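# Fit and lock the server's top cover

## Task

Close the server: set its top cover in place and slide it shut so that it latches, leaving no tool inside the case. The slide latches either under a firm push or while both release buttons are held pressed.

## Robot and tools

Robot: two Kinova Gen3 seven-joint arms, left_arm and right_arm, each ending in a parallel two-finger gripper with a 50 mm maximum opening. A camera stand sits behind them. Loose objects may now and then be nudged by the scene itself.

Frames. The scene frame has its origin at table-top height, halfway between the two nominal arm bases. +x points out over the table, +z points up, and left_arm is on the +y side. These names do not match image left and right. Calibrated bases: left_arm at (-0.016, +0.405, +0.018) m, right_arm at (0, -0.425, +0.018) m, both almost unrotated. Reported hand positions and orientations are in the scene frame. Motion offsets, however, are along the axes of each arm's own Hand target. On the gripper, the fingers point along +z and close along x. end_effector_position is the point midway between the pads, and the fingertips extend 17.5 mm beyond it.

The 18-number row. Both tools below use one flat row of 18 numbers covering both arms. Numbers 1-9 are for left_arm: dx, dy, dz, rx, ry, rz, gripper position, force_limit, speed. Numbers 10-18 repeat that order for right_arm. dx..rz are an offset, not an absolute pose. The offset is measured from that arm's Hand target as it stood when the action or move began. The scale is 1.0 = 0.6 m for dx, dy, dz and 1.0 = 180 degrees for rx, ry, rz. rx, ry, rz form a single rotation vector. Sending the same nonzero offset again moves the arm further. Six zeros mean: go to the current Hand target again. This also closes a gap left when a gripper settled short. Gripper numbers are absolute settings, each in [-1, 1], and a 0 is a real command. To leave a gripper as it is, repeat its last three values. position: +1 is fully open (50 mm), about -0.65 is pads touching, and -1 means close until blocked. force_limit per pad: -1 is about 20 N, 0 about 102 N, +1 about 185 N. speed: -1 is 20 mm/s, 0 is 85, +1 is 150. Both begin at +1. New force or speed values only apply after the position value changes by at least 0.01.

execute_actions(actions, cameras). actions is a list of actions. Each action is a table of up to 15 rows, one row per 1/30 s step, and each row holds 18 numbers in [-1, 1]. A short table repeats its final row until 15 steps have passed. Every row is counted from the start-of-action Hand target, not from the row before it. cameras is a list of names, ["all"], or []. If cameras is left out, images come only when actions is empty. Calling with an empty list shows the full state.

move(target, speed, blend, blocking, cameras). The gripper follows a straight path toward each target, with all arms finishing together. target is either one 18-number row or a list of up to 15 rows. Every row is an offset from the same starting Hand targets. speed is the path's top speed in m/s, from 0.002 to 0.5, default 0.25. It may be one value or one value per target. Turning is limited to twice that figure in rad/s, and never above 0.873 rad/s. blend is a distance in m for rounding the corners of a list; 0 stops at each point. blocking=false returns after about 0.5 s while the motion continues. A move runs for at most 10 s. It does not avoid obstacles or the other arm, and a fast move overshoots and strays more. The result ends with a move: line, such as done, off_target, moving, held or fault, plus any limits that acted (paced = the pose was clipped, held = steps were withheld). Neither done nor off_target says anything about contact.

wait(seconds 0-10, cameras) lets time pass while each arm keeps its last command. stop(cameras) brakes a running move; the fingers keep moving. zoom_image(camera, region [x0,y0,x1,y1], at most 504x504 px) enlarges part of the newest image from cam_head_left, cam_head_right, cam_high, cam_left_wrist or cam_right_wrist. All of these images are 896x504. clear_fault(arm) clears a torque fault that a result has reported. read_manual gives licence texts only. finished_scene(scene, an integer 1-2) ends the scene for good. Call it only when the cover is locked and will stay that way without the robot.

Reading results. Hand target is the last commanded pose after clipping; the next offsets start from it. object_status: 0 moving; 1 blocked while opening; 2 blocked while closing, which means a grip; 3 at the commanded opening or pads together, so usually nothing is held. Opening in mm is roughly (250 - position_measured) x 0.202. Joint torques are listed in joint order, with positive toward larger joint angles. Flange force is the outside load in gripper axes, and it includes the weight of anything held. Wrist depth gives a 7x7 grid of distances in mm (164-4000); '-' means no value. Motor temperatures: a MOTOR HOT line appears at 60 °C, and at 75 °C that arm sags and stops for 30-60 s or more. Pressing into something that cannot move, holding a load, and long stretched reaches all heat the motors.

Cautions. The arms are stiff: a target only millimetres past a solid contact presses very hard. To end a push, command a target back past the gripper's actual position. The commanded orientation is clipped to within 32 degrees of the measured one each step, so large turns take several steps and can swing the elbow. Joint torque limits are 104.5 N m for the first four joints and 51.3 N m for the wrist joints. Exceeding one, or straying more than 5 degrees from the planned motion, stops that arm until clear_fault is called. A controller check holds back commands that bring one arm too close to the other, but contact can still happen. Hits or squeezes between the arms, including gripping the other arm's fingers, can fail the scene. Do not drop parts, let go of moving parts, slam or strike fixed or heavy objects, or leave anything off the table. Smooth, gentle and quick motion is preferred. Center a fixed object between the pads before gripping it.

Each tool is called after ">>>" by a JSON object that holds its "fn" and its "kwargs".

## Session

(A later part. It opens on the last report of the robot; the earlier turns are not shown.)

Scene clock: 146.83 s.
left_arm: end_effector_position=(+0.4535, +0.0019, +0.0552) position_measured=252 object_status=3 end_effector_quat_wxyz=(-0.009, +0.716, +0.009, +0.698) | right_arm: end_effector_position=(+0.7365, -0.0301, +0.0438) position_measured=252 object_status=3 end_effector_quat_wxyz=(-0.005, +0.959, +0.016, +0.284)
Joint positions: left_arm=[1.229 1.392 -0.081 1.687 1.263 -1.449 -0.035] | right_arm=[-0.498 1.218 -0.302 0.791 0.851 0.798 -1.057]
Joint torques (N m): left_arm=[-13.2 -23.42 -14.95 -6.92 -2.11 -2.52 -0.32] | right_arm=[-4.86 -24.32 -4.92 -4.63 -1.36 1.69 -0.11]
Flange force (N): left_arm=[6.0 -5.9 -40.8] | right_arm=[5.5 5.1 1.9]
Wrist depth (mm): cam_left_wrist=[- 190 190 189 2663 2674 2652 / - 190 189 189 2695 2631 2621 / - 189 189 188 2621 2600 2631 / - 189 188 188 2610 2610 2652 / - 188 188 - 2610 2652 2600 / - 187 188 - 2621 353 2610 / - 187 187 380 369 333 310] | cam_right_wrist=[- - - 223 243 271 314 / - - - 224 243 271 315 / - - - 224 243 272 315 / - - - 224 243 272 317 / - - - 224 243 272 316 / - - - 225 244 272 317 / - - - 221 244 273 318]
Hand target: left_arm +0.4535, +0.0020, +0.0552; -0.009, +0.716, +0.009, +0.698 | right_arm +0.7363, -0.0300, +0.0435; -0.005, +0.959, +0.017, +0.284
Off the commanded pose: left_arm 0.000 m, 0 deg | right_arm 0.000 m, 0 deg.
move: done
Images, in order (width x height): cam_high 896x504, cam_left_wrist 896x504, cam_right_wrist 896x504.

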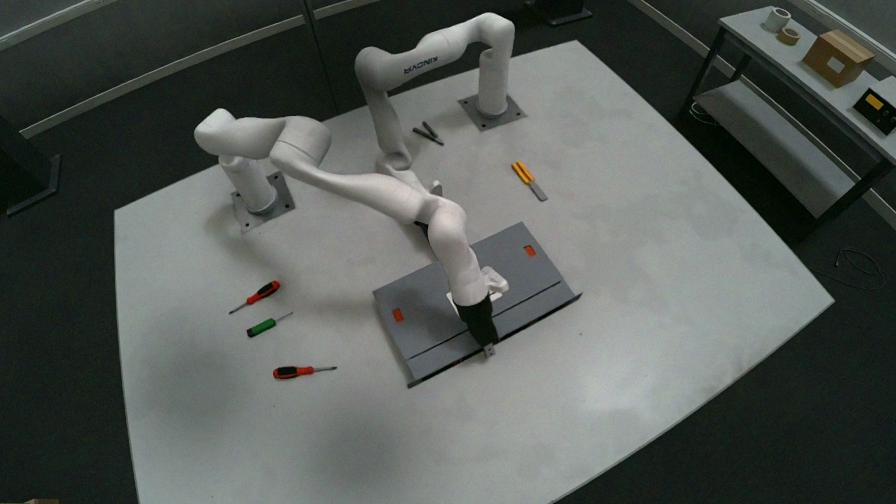

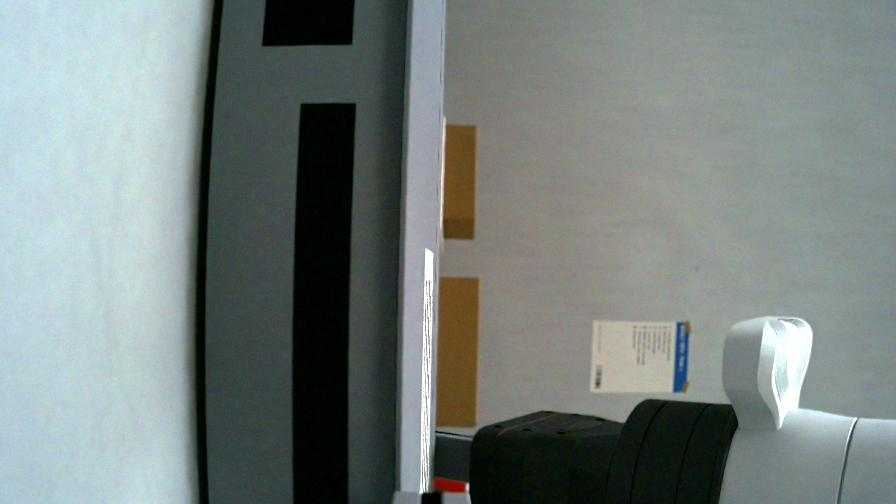

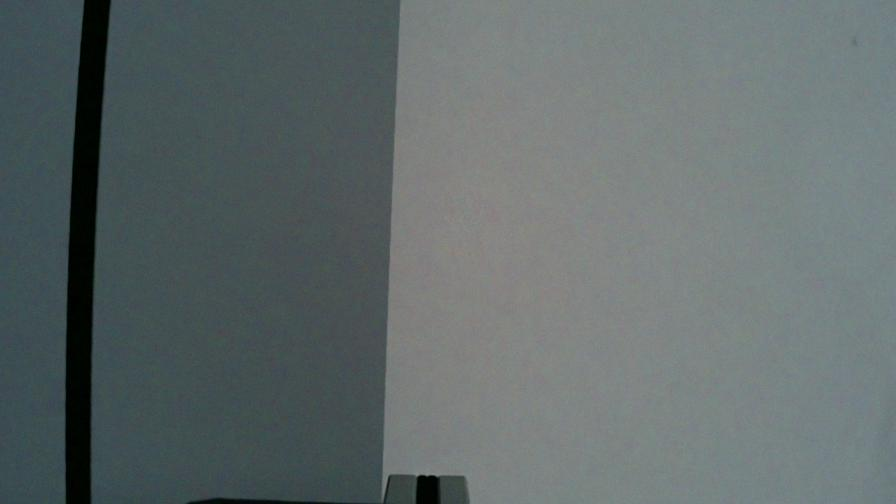

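>>> {"fn": "move", "kwargs": {"target": [0, 0, 0.005, 0, 0, 0, -1, -0.6, 0, 0, 0, 0, 0, 0, 0, -1, -0.6, 0], "speed": 0.03, "cameras": ["cam_right_wrist", "cam_high"]}}

Scene clock: 149.50 s.
left_arm: end_effector_position=(+0.4565, +0.0021, +0.0552) position_measured=252 object_status=3 end_effector_quat_wxyz=(-0.009, +0.716, +0.009, +0.698) | right_arm: end_effector_position=(+0.7363, -0.0300, +0.0435) position_measured=252 object_status=3 end_effector_quat_wxyz=(-0.005, +0.959, +0.017, +0.284)
Joint positions: left_arm=[1.225 1.392 -0.084 1.684 1.258 -1.445 -0.036] | right_arm=[-0.498 1.218 -0.303 0.791 0.851 0.798 -1.057]
Joint torques (N m): left_arm=[-2.11 -22.18 -6.31 -3.35 -0.93 -3.06 -0.35] | right_arm=[-7.57 -20.93 -6.91 -1.37 -2.69 2.56 -0.08]
Flange force (N): left_arm=[3.7 -3.6 -9.7] | right_arm=[12.0 5.6 3.2]
Wrist depth (mm): cam_left_wrist=[- 186 186 186 2631 2652 2580 / - 186 185 185 2652 2674 2631 / - 185 185 - 2590 2652 2560 / - 185 184 - 2684 2610 2652 / - 185 184 - 2652 2570 2590 / - 184 184 - 2550 348 2550 / - 184 183 376 367 330 308] | cam_right_wrist=[- - - 224 242 272 316 / - - - 224 243 272 316 / - - - 224 243 272 316 / - - - 225 244 272 317 / - - - 225 244 273 318 / - - - 225 244 273 319 / - - - 221 244 273 318]
Hand target: left_arm +0.4565, +0.0020, +0.0551; -0.009, +0.716, +0.009, +0.698 | right_arm +0.7363, -0.0300, +0.0435; -0.005, +0.959, +0.017, +0.284
Off the commanded pose: left_arm 0.000 m, 0 deg | right_arm 0.000 m, 0 deg.
move: done
Images, in order (width x height): cam_high 896x504, cam_right_wrist 896x504.

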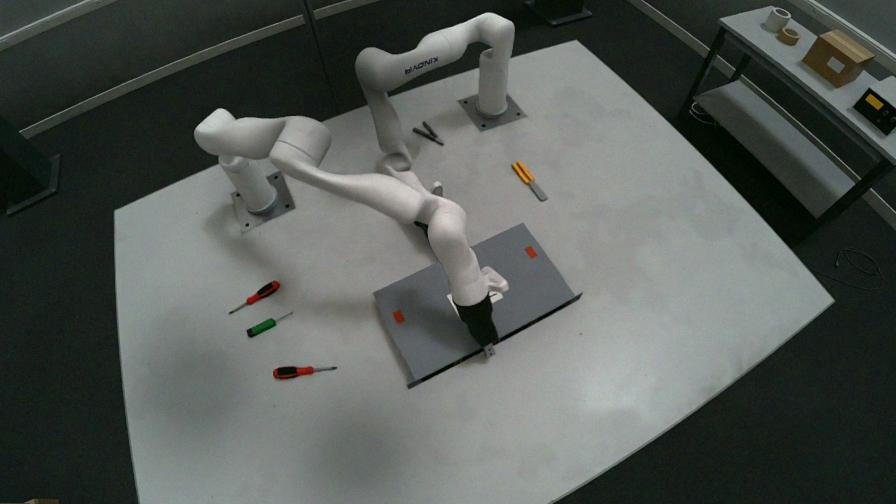

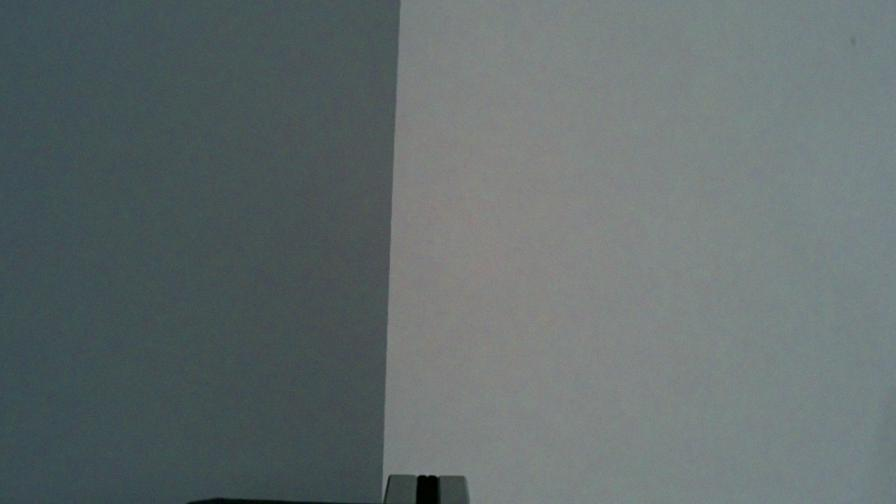

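>>> {"fn": "zoom_image", "kwargs": {"camera": "cam_high", "region": [360, 210, 600, 400]}}

>>> {"fn": "zoom_image", "kwargs": {"camera": "cam_right_wrist", "region": [0, 0, 448, 504]}}

Scaled by 2.100 from the camera's 896x504 image, which has a finer 1280x720 frame.

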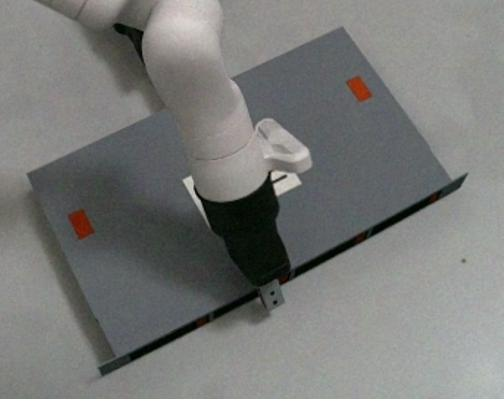

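Scaled by 1.000.

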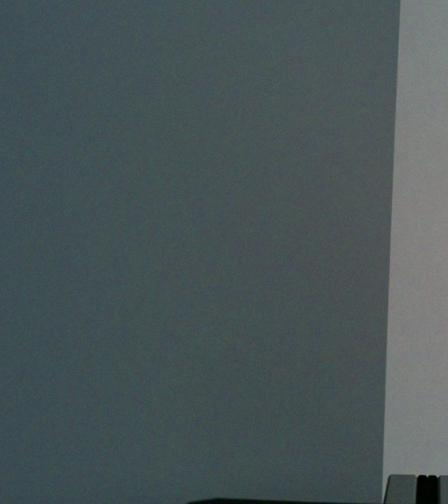

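>>> {"fn": "zoom_image", "kwargs": {"camera": "cam_high", "region": [370, 280, 430, 395]}}

>>> {"fn": "zoom_image", "kwargs": {"camera": "cam_high", "region": [500, 220, 590, 330]}}

Scaled by 4.383 from the camera's 896x504 image, which has a finer 1280x720 frame.

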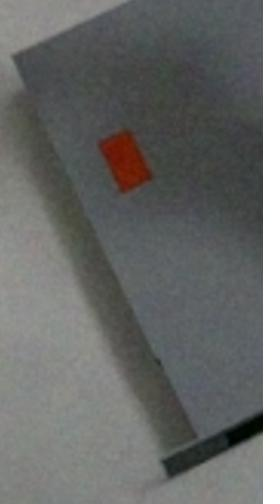

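Scaled by 4.582 from the camera's 896x504 image, which has a finer 1280x720 frame.

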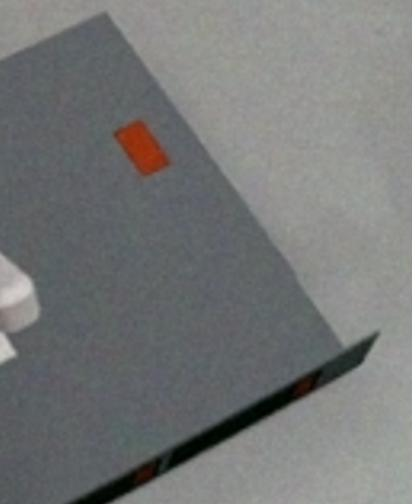

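>>> {"fn": "execute_actions", "kwargs": {"actions": [], "cameras": ["all"]}}

Scene clock: 150.33 s.
left_arm: end_effector_position=(+0.4565, +0.0020, +0.0552) position_measured=252 object_status=3 end_effector_quat_wxyz=(-0.009, +0.716, +0.009, +0.698) | right_arm: end_effector_position=(+0.7363, -0.0300, +0.0435) position_measured=252 object_status=3 end_effector_quat_wxyz=(-0.005, +0.959, +0.017, +0.284)
Joint positions: left_arm=[1.225 1.392 -0.084 1.684 1.258 -1.445 -0.036] | right_arm=[-0.498 1.218 -0.303 0.791 0.851 0.798 -1.057]
Joint velocities: within noise
Joint torques (N m): left_arm=[-2.15 -22.29 -6.43 -3.61 -1.14 -2.99 -0.34] | right_arm=[-7.58 -21.07 -6.88 -1.38 -2.71 2.55 -0.04]
Motor temperatures (°C): left_arm=[35 43 34 41 39 45 42] | right_arm=[37 41 35 33 47 42 42]
Flange force (N): left_arm=[3.9 -4.1 -10.5] | right_arm=[12.1 5.4 3.4]
Wrist depth (mm): cam_left_wrist=[- 186 186 186 2610 2652 2642 / - 186 186 185 2695 2642 2642 / - 185 185 - 2610 2610 2674 / - 185 184 - 2600 2580 2652 / - 184 184 - 2600 2610 2580 / - 184 184 - 2590 348 2580 / - 184 183 377 368 330 308] | cam_right_wrist=[- - - 224 243 271 315 / - - - 224 243 272 317 / - - - 224 243 272 316 / - - - 225 244 272 318 / - - - 225 244 273 317 / - - - 225 244 272 318 / - - - 221 244 274 319]
Hand target: left_arm +0.4565, +0.0020, +0.0552; -0.009, +0.716, +0.009, +0.698 | right_arm +0.7363, -0.0300, +0.0435; -0.005, +0.959, +0.017, +0.284
Tool commands: left_gripper/position=-1.0 left_gripper/force_limit=-0.6 left_gripper/speed=+0.0 right_gripper/position=-1.0 right_gripper/force_limit=-0.6 right_gripper/speed=+0.0
Off the commanded pose: left_arm 0.000 m, 0 deg | right_arm 0.000 m, 0 deg.

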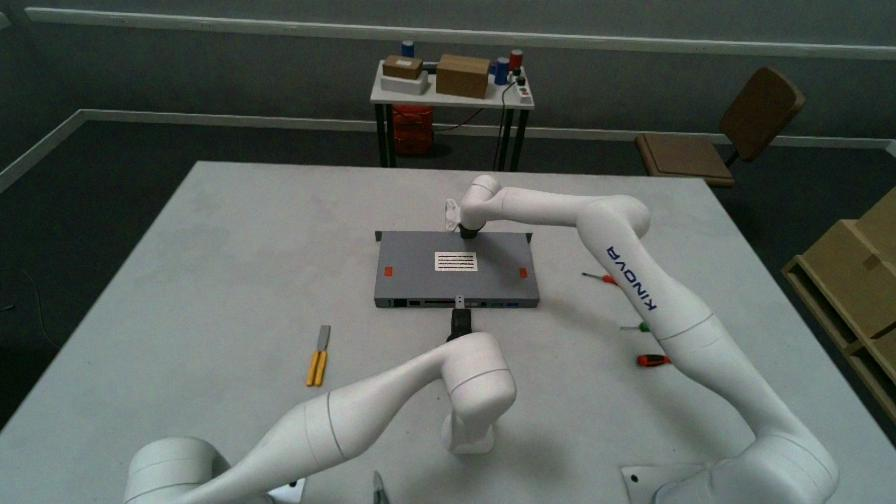

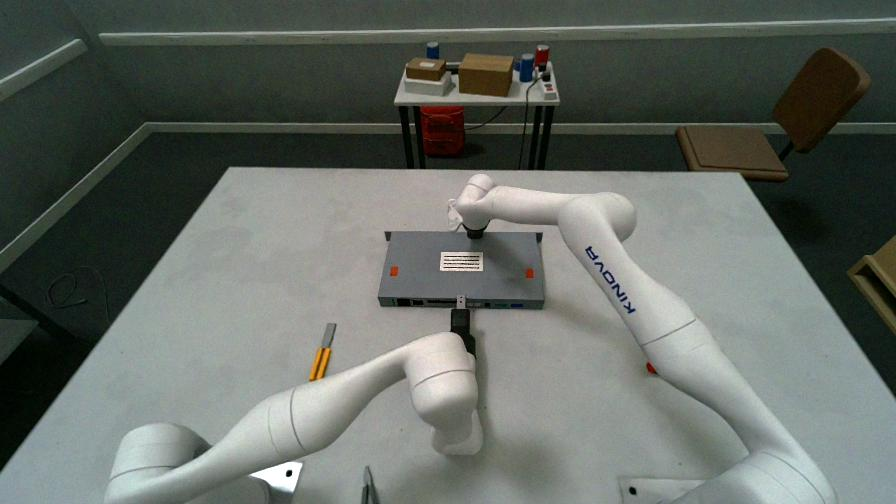

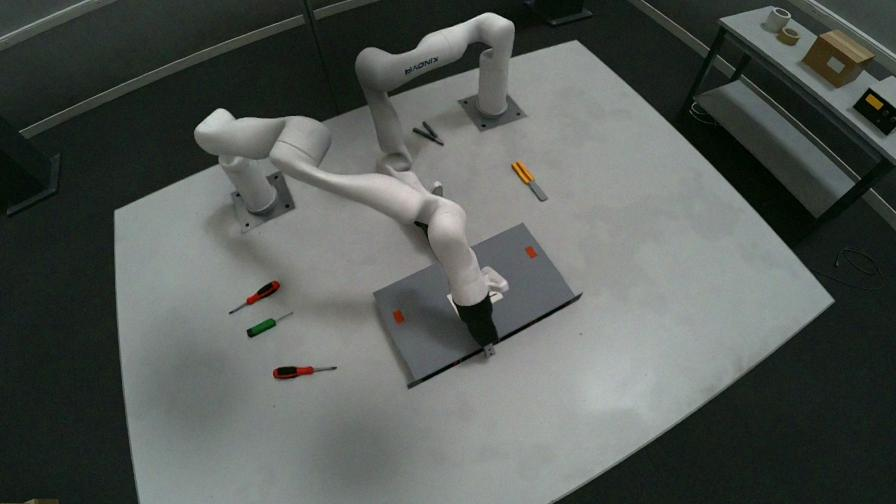

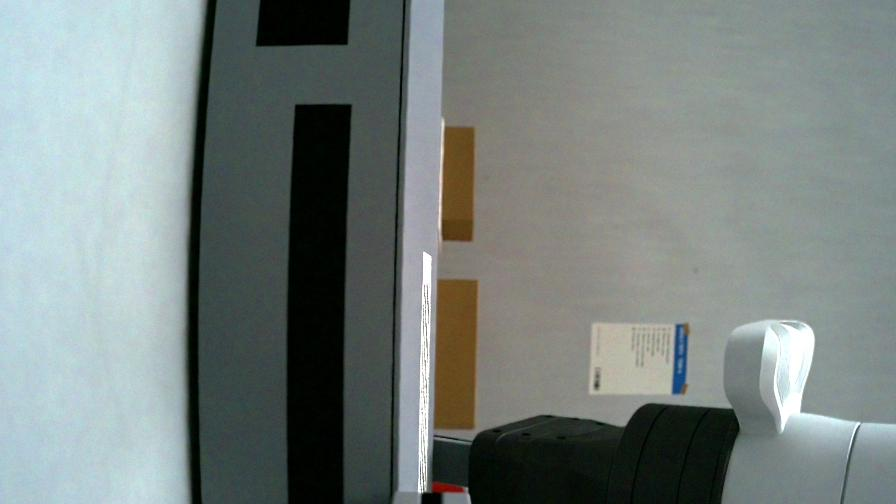

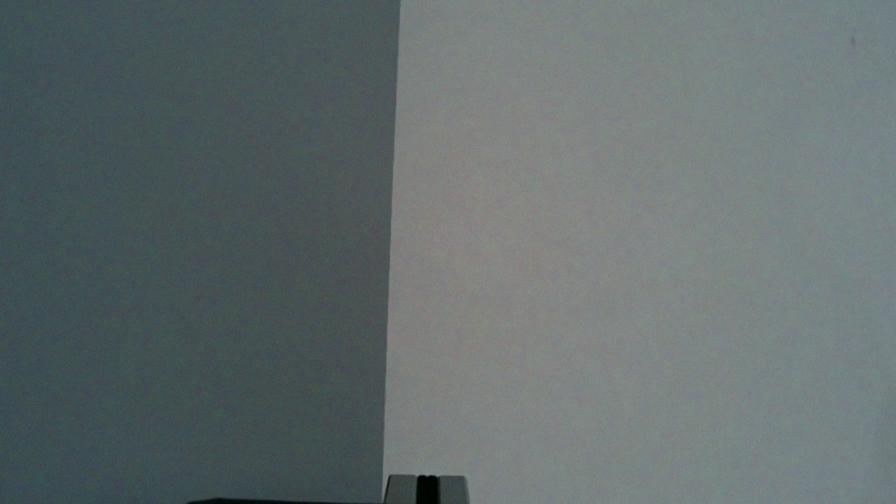

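>>> {"fn": "zoom_image", "kwargs": {"camera": "cam_head_left", "region": [370, 222, 460, 272]}}

>>> {"fn": "zoom_image", "kwargs": {"camera": "cam_head_left", "region": [460, 222, 550, 272]}}

>>> {"fn": "zoom_image", "kwargs": {"camera": "cam_left_wrist", "region": [190, 0, 470, 504]}}

Scaled by 5.600 from the camera's 896x504 image, which has a finer 1280x720 frame.

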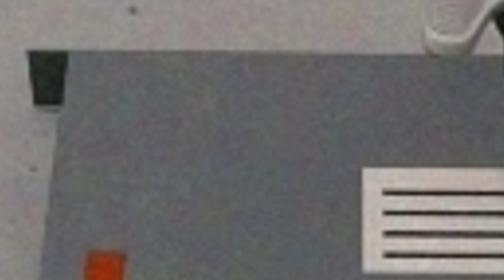

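Scaled by 5.600 from the camera's 896x504 image, which has a finer 1280x720 frame.

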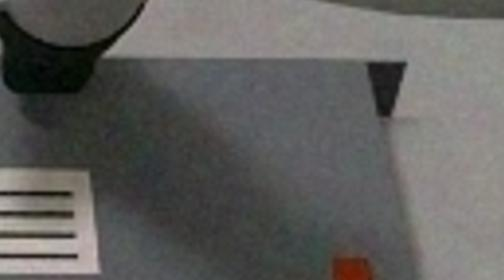

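Scaled by 1.000.

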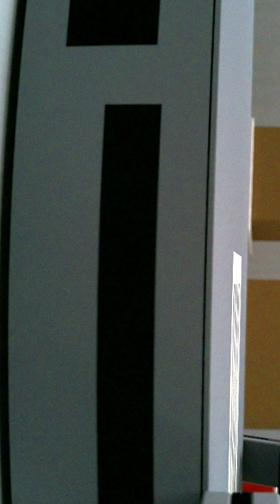

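>>> {"fn": "move", "kwargs": {"target": [0, 0, 0.0042, 0, 0, 0, -1, -0.6, 0, 0, 0, 0, 0, 0, 0, -1, -0.6, 0], "speed": 0.03, "cameras": ["cam_right_wrist"]}}

Scene clock: 154.10 s.
left_arm: end_effector_position=(+0.4590, +0.0020, +0.0551) position_measured=252 object_status=3 end_effector_quat_wxyz=(-0.008, +0.716, +0.009, +0.698) | right_arm: end_effector_position=(+0.7364, -0.0301, +0.0436) position_measured=252 object_status=3 end_effector_quat_wxyz=(-0.005, +0.959, +0.016, +0.284)
Joint positions: left_arm=[1.221 1.393 -0.087 1.681 1.254 -1.442 -0.037] | right_arm=[-0.498 1.218 -0.303 0.791 0.851 0.798 -1.057]
Joint velocities: left_arm=[-0.003 -0.001 -0.004 -0.004 -0.006 0.003 0] | right_arm=[within noise]
Joint torques (N m): left_arm=[-16.83 -23.04 -16.7 -9.08 -2.65 -1.06 -0.39] | right_arm=[-9.49 -19.35 -8.77 0.94 -4.28 3.44 0.01]
Flange force (N): left_arm=[10.2 -10.4 -52.9] | right_arm=[15.4 5.7 5.8]
Wrist depth (mm): cam_left_wrist=[- 186 186 185 2663 2684 2590 / - 185 185 185 2621 2706 2621 / - 185 185 - 2642 2652 2610 / - 185 185 - 2590 2642 2642 / - 184 184 - 2631 2642 2621 / - 184 184 - 2600 351 2600 / - 184 183 376 366 329 307] | cam_right_wrist=[- - - 224 243 272 317 / - - - 225 244 272 317 / - - - 225 244 272 318 / - - - 225 244 273 318 / - - - 225 244 274 318 / - - - 226 245 274 319 / - - - 221 245 274 319]
Hand target: left_arm +0.4591, +0.0021, +0.0551; -0.009, +0.716, +0.009, +0.698 | right_arm +0.7363, -0.0301, +0.0435; -0.005, +0.959, +0.017, +0.284
Off the commanded pose: left_arm 0.000 m, 0 deg | right_arm 0.000 m, 0 deg.
move: done
Images, in order (width x height): cam_right_wrist 896x504.

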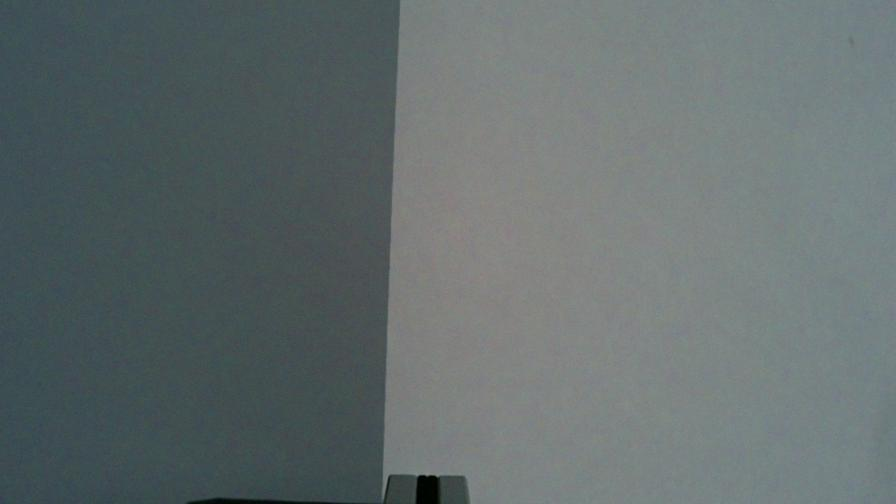

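>>> {"fn": "move", "kwargs": {"target": [[0, 0, -0.00833, 0, 0, 0, -1, -0.6, 0, 0.007, 0.0003, 0.00455, 0, 0, 0, -1, -0.6, 0], [0, 0, -0.0583, 0, 0, 0, -1, -0.6, 0, 0.028, 0.0012, 0.0182, 0, 0, 0, -1, -0.6, 0]], "speed": [0.04, 0.12], "blend": [0.003, 0], "cameras": ["all"]}}

Scene clock: 155.37 s.
left_arm: end_effector_position=(+0.4241, +0.0012, +0.0560) position_measured=252 object_status=3 end_effector_quat_wxyz=(-0.009, +0.716, +0.009, +0.698) | right_arm: end_effector_position=(+0.7564, -0.0301, +0.0435) position_measured=252 object_status=3 end_effector_quat_wxyz=(-0.005, +0.959, +0.016, +0.284)
Joint positions: left_arm=[1.274 1.388 -0.053 1.715 1.31 -1.484 -0.023] | right_arm=[-0.489 1.272 -0.327 0.662 0.827 0.849 -0.972]
Joint torques (N m): left_arm=[0.5 -21.52 -4.12 -1.3 -0.07 -3.63 -0.35] | right_arm=[0.2 -32.05 -1.06 -12.14 1.48 -0.65 -0.19]
Flange force (N): left_arm=[1.9 -0.8 -0.3] | right_arm=[-11.3 7.2 -3.4]
Wrist depth (mm): cam_left_wrist=[- 208 219 - 2674 2740 2663 / - 211 219 - 2663 2663 2600 / - 214 218 - 2652 2631 2570 / - 217 217 218 2663 2631 2706 / - 217 217 - 2684 2642 2570 / - 217 217 217 2631 381 2621 / - 191 216 422 408 368 344] | cam_right_wrist=[- - - 218 240 268 311 / - - - 218 241 269 312 / - - - 218 241 268 312 / - - 206 218 241 269 313 / - - 203 218 242 270 313 / - - 207 219 242 270 314 / - - 203 215 242 270 314]
Hand target: left_arm +0.4241, +0.0012, +0.0560; -0.009, +0.716, +0.009, +0.698 | right_arm +0.7564, -0.0301, +0.0435; -0.005, +0.959, +0.017, +0.284
Off the commanded pose: left_arm 0.000 m, 0 deg | right_arm 0.000 m, 0 deg.
move: done; blend cut to 0.0025 m at target 1

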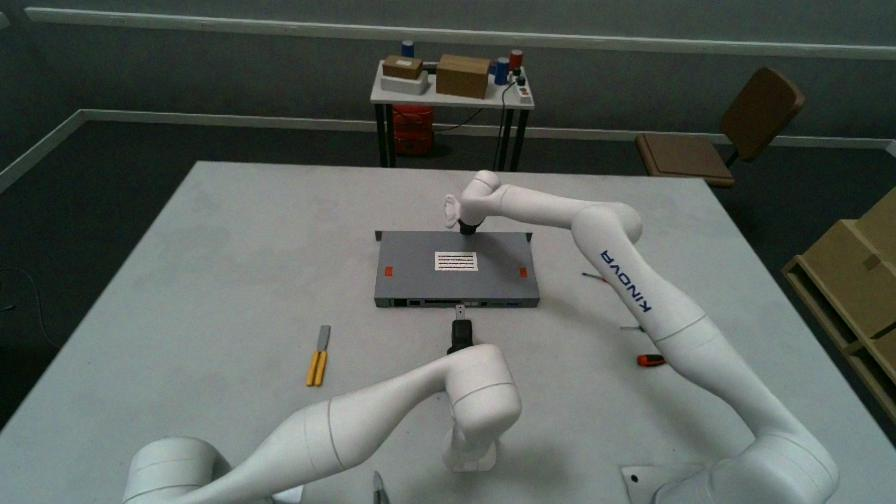

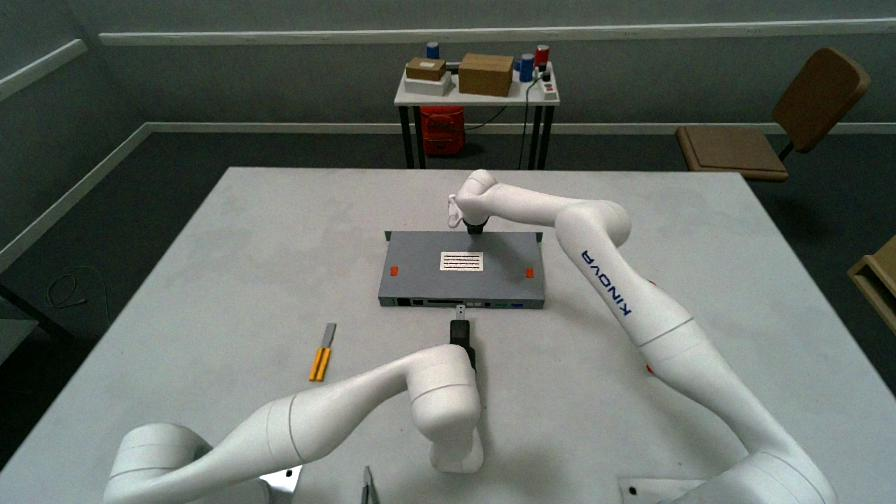

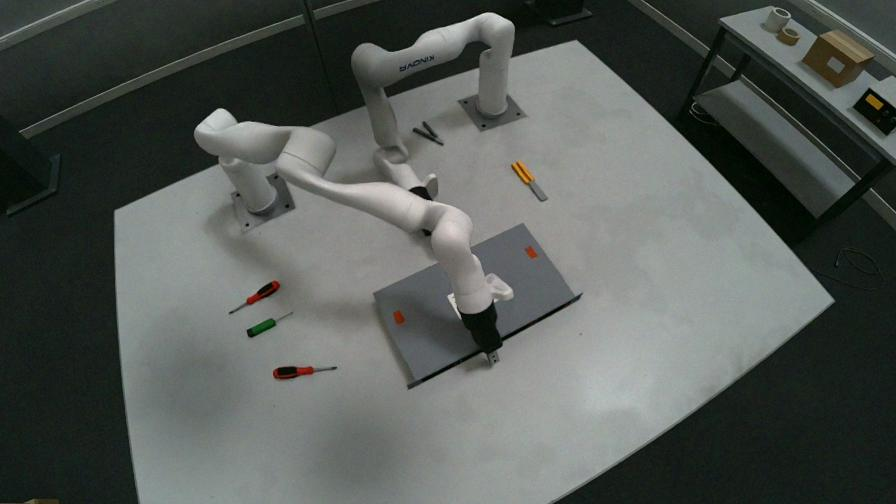

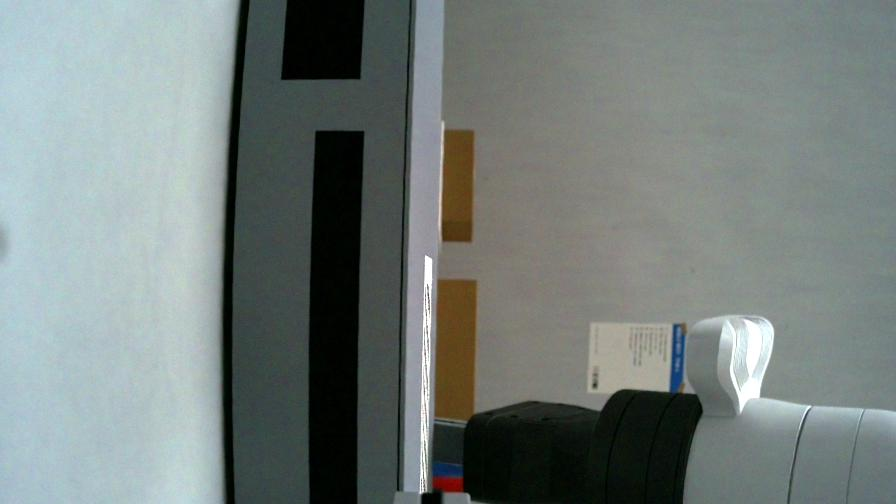

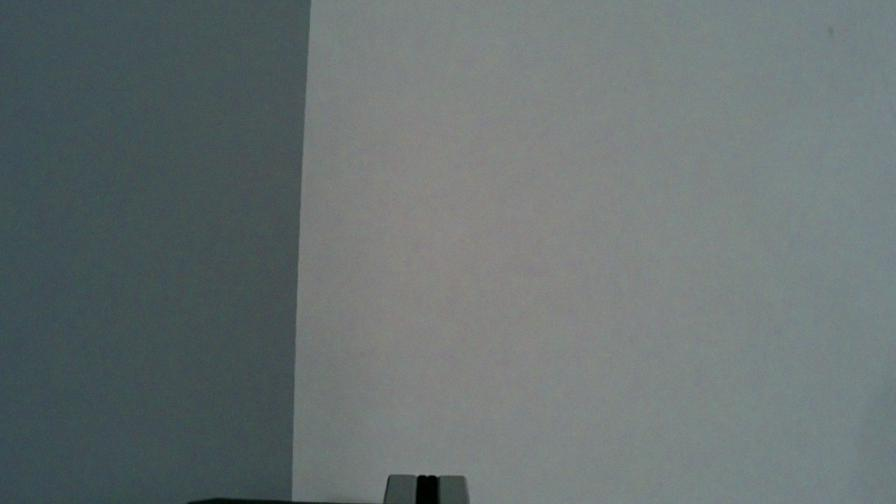

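>>> {"fn": "zoom_image", "kwargs": {"camera": "cam_high", "region": [365, 215, 590, 395]}}

>>> {"fn": "zoom_image", "kwargs": {"camera": "cam_head_left", "region": [365, 222, 550, 315]}}

Scaled by 2.240 from the camera's 896x504 image, which has a finer 1280x720 frame.

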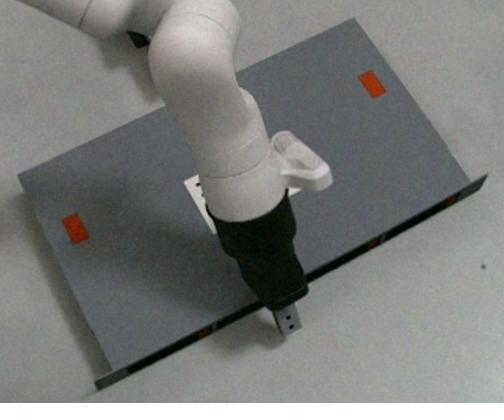

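Scaled by 2.724 from the camera's 896x504 image, which has a finer 1280x720 frame.

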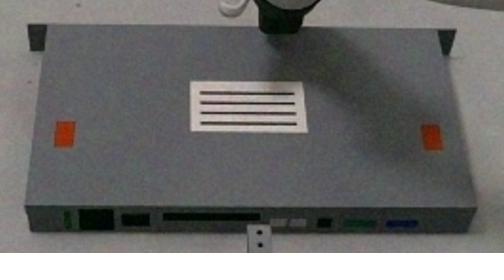

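>>> {"fn": "finished_scene", "kwargs": {"scene": 1}}

The scene is finished: the task was done.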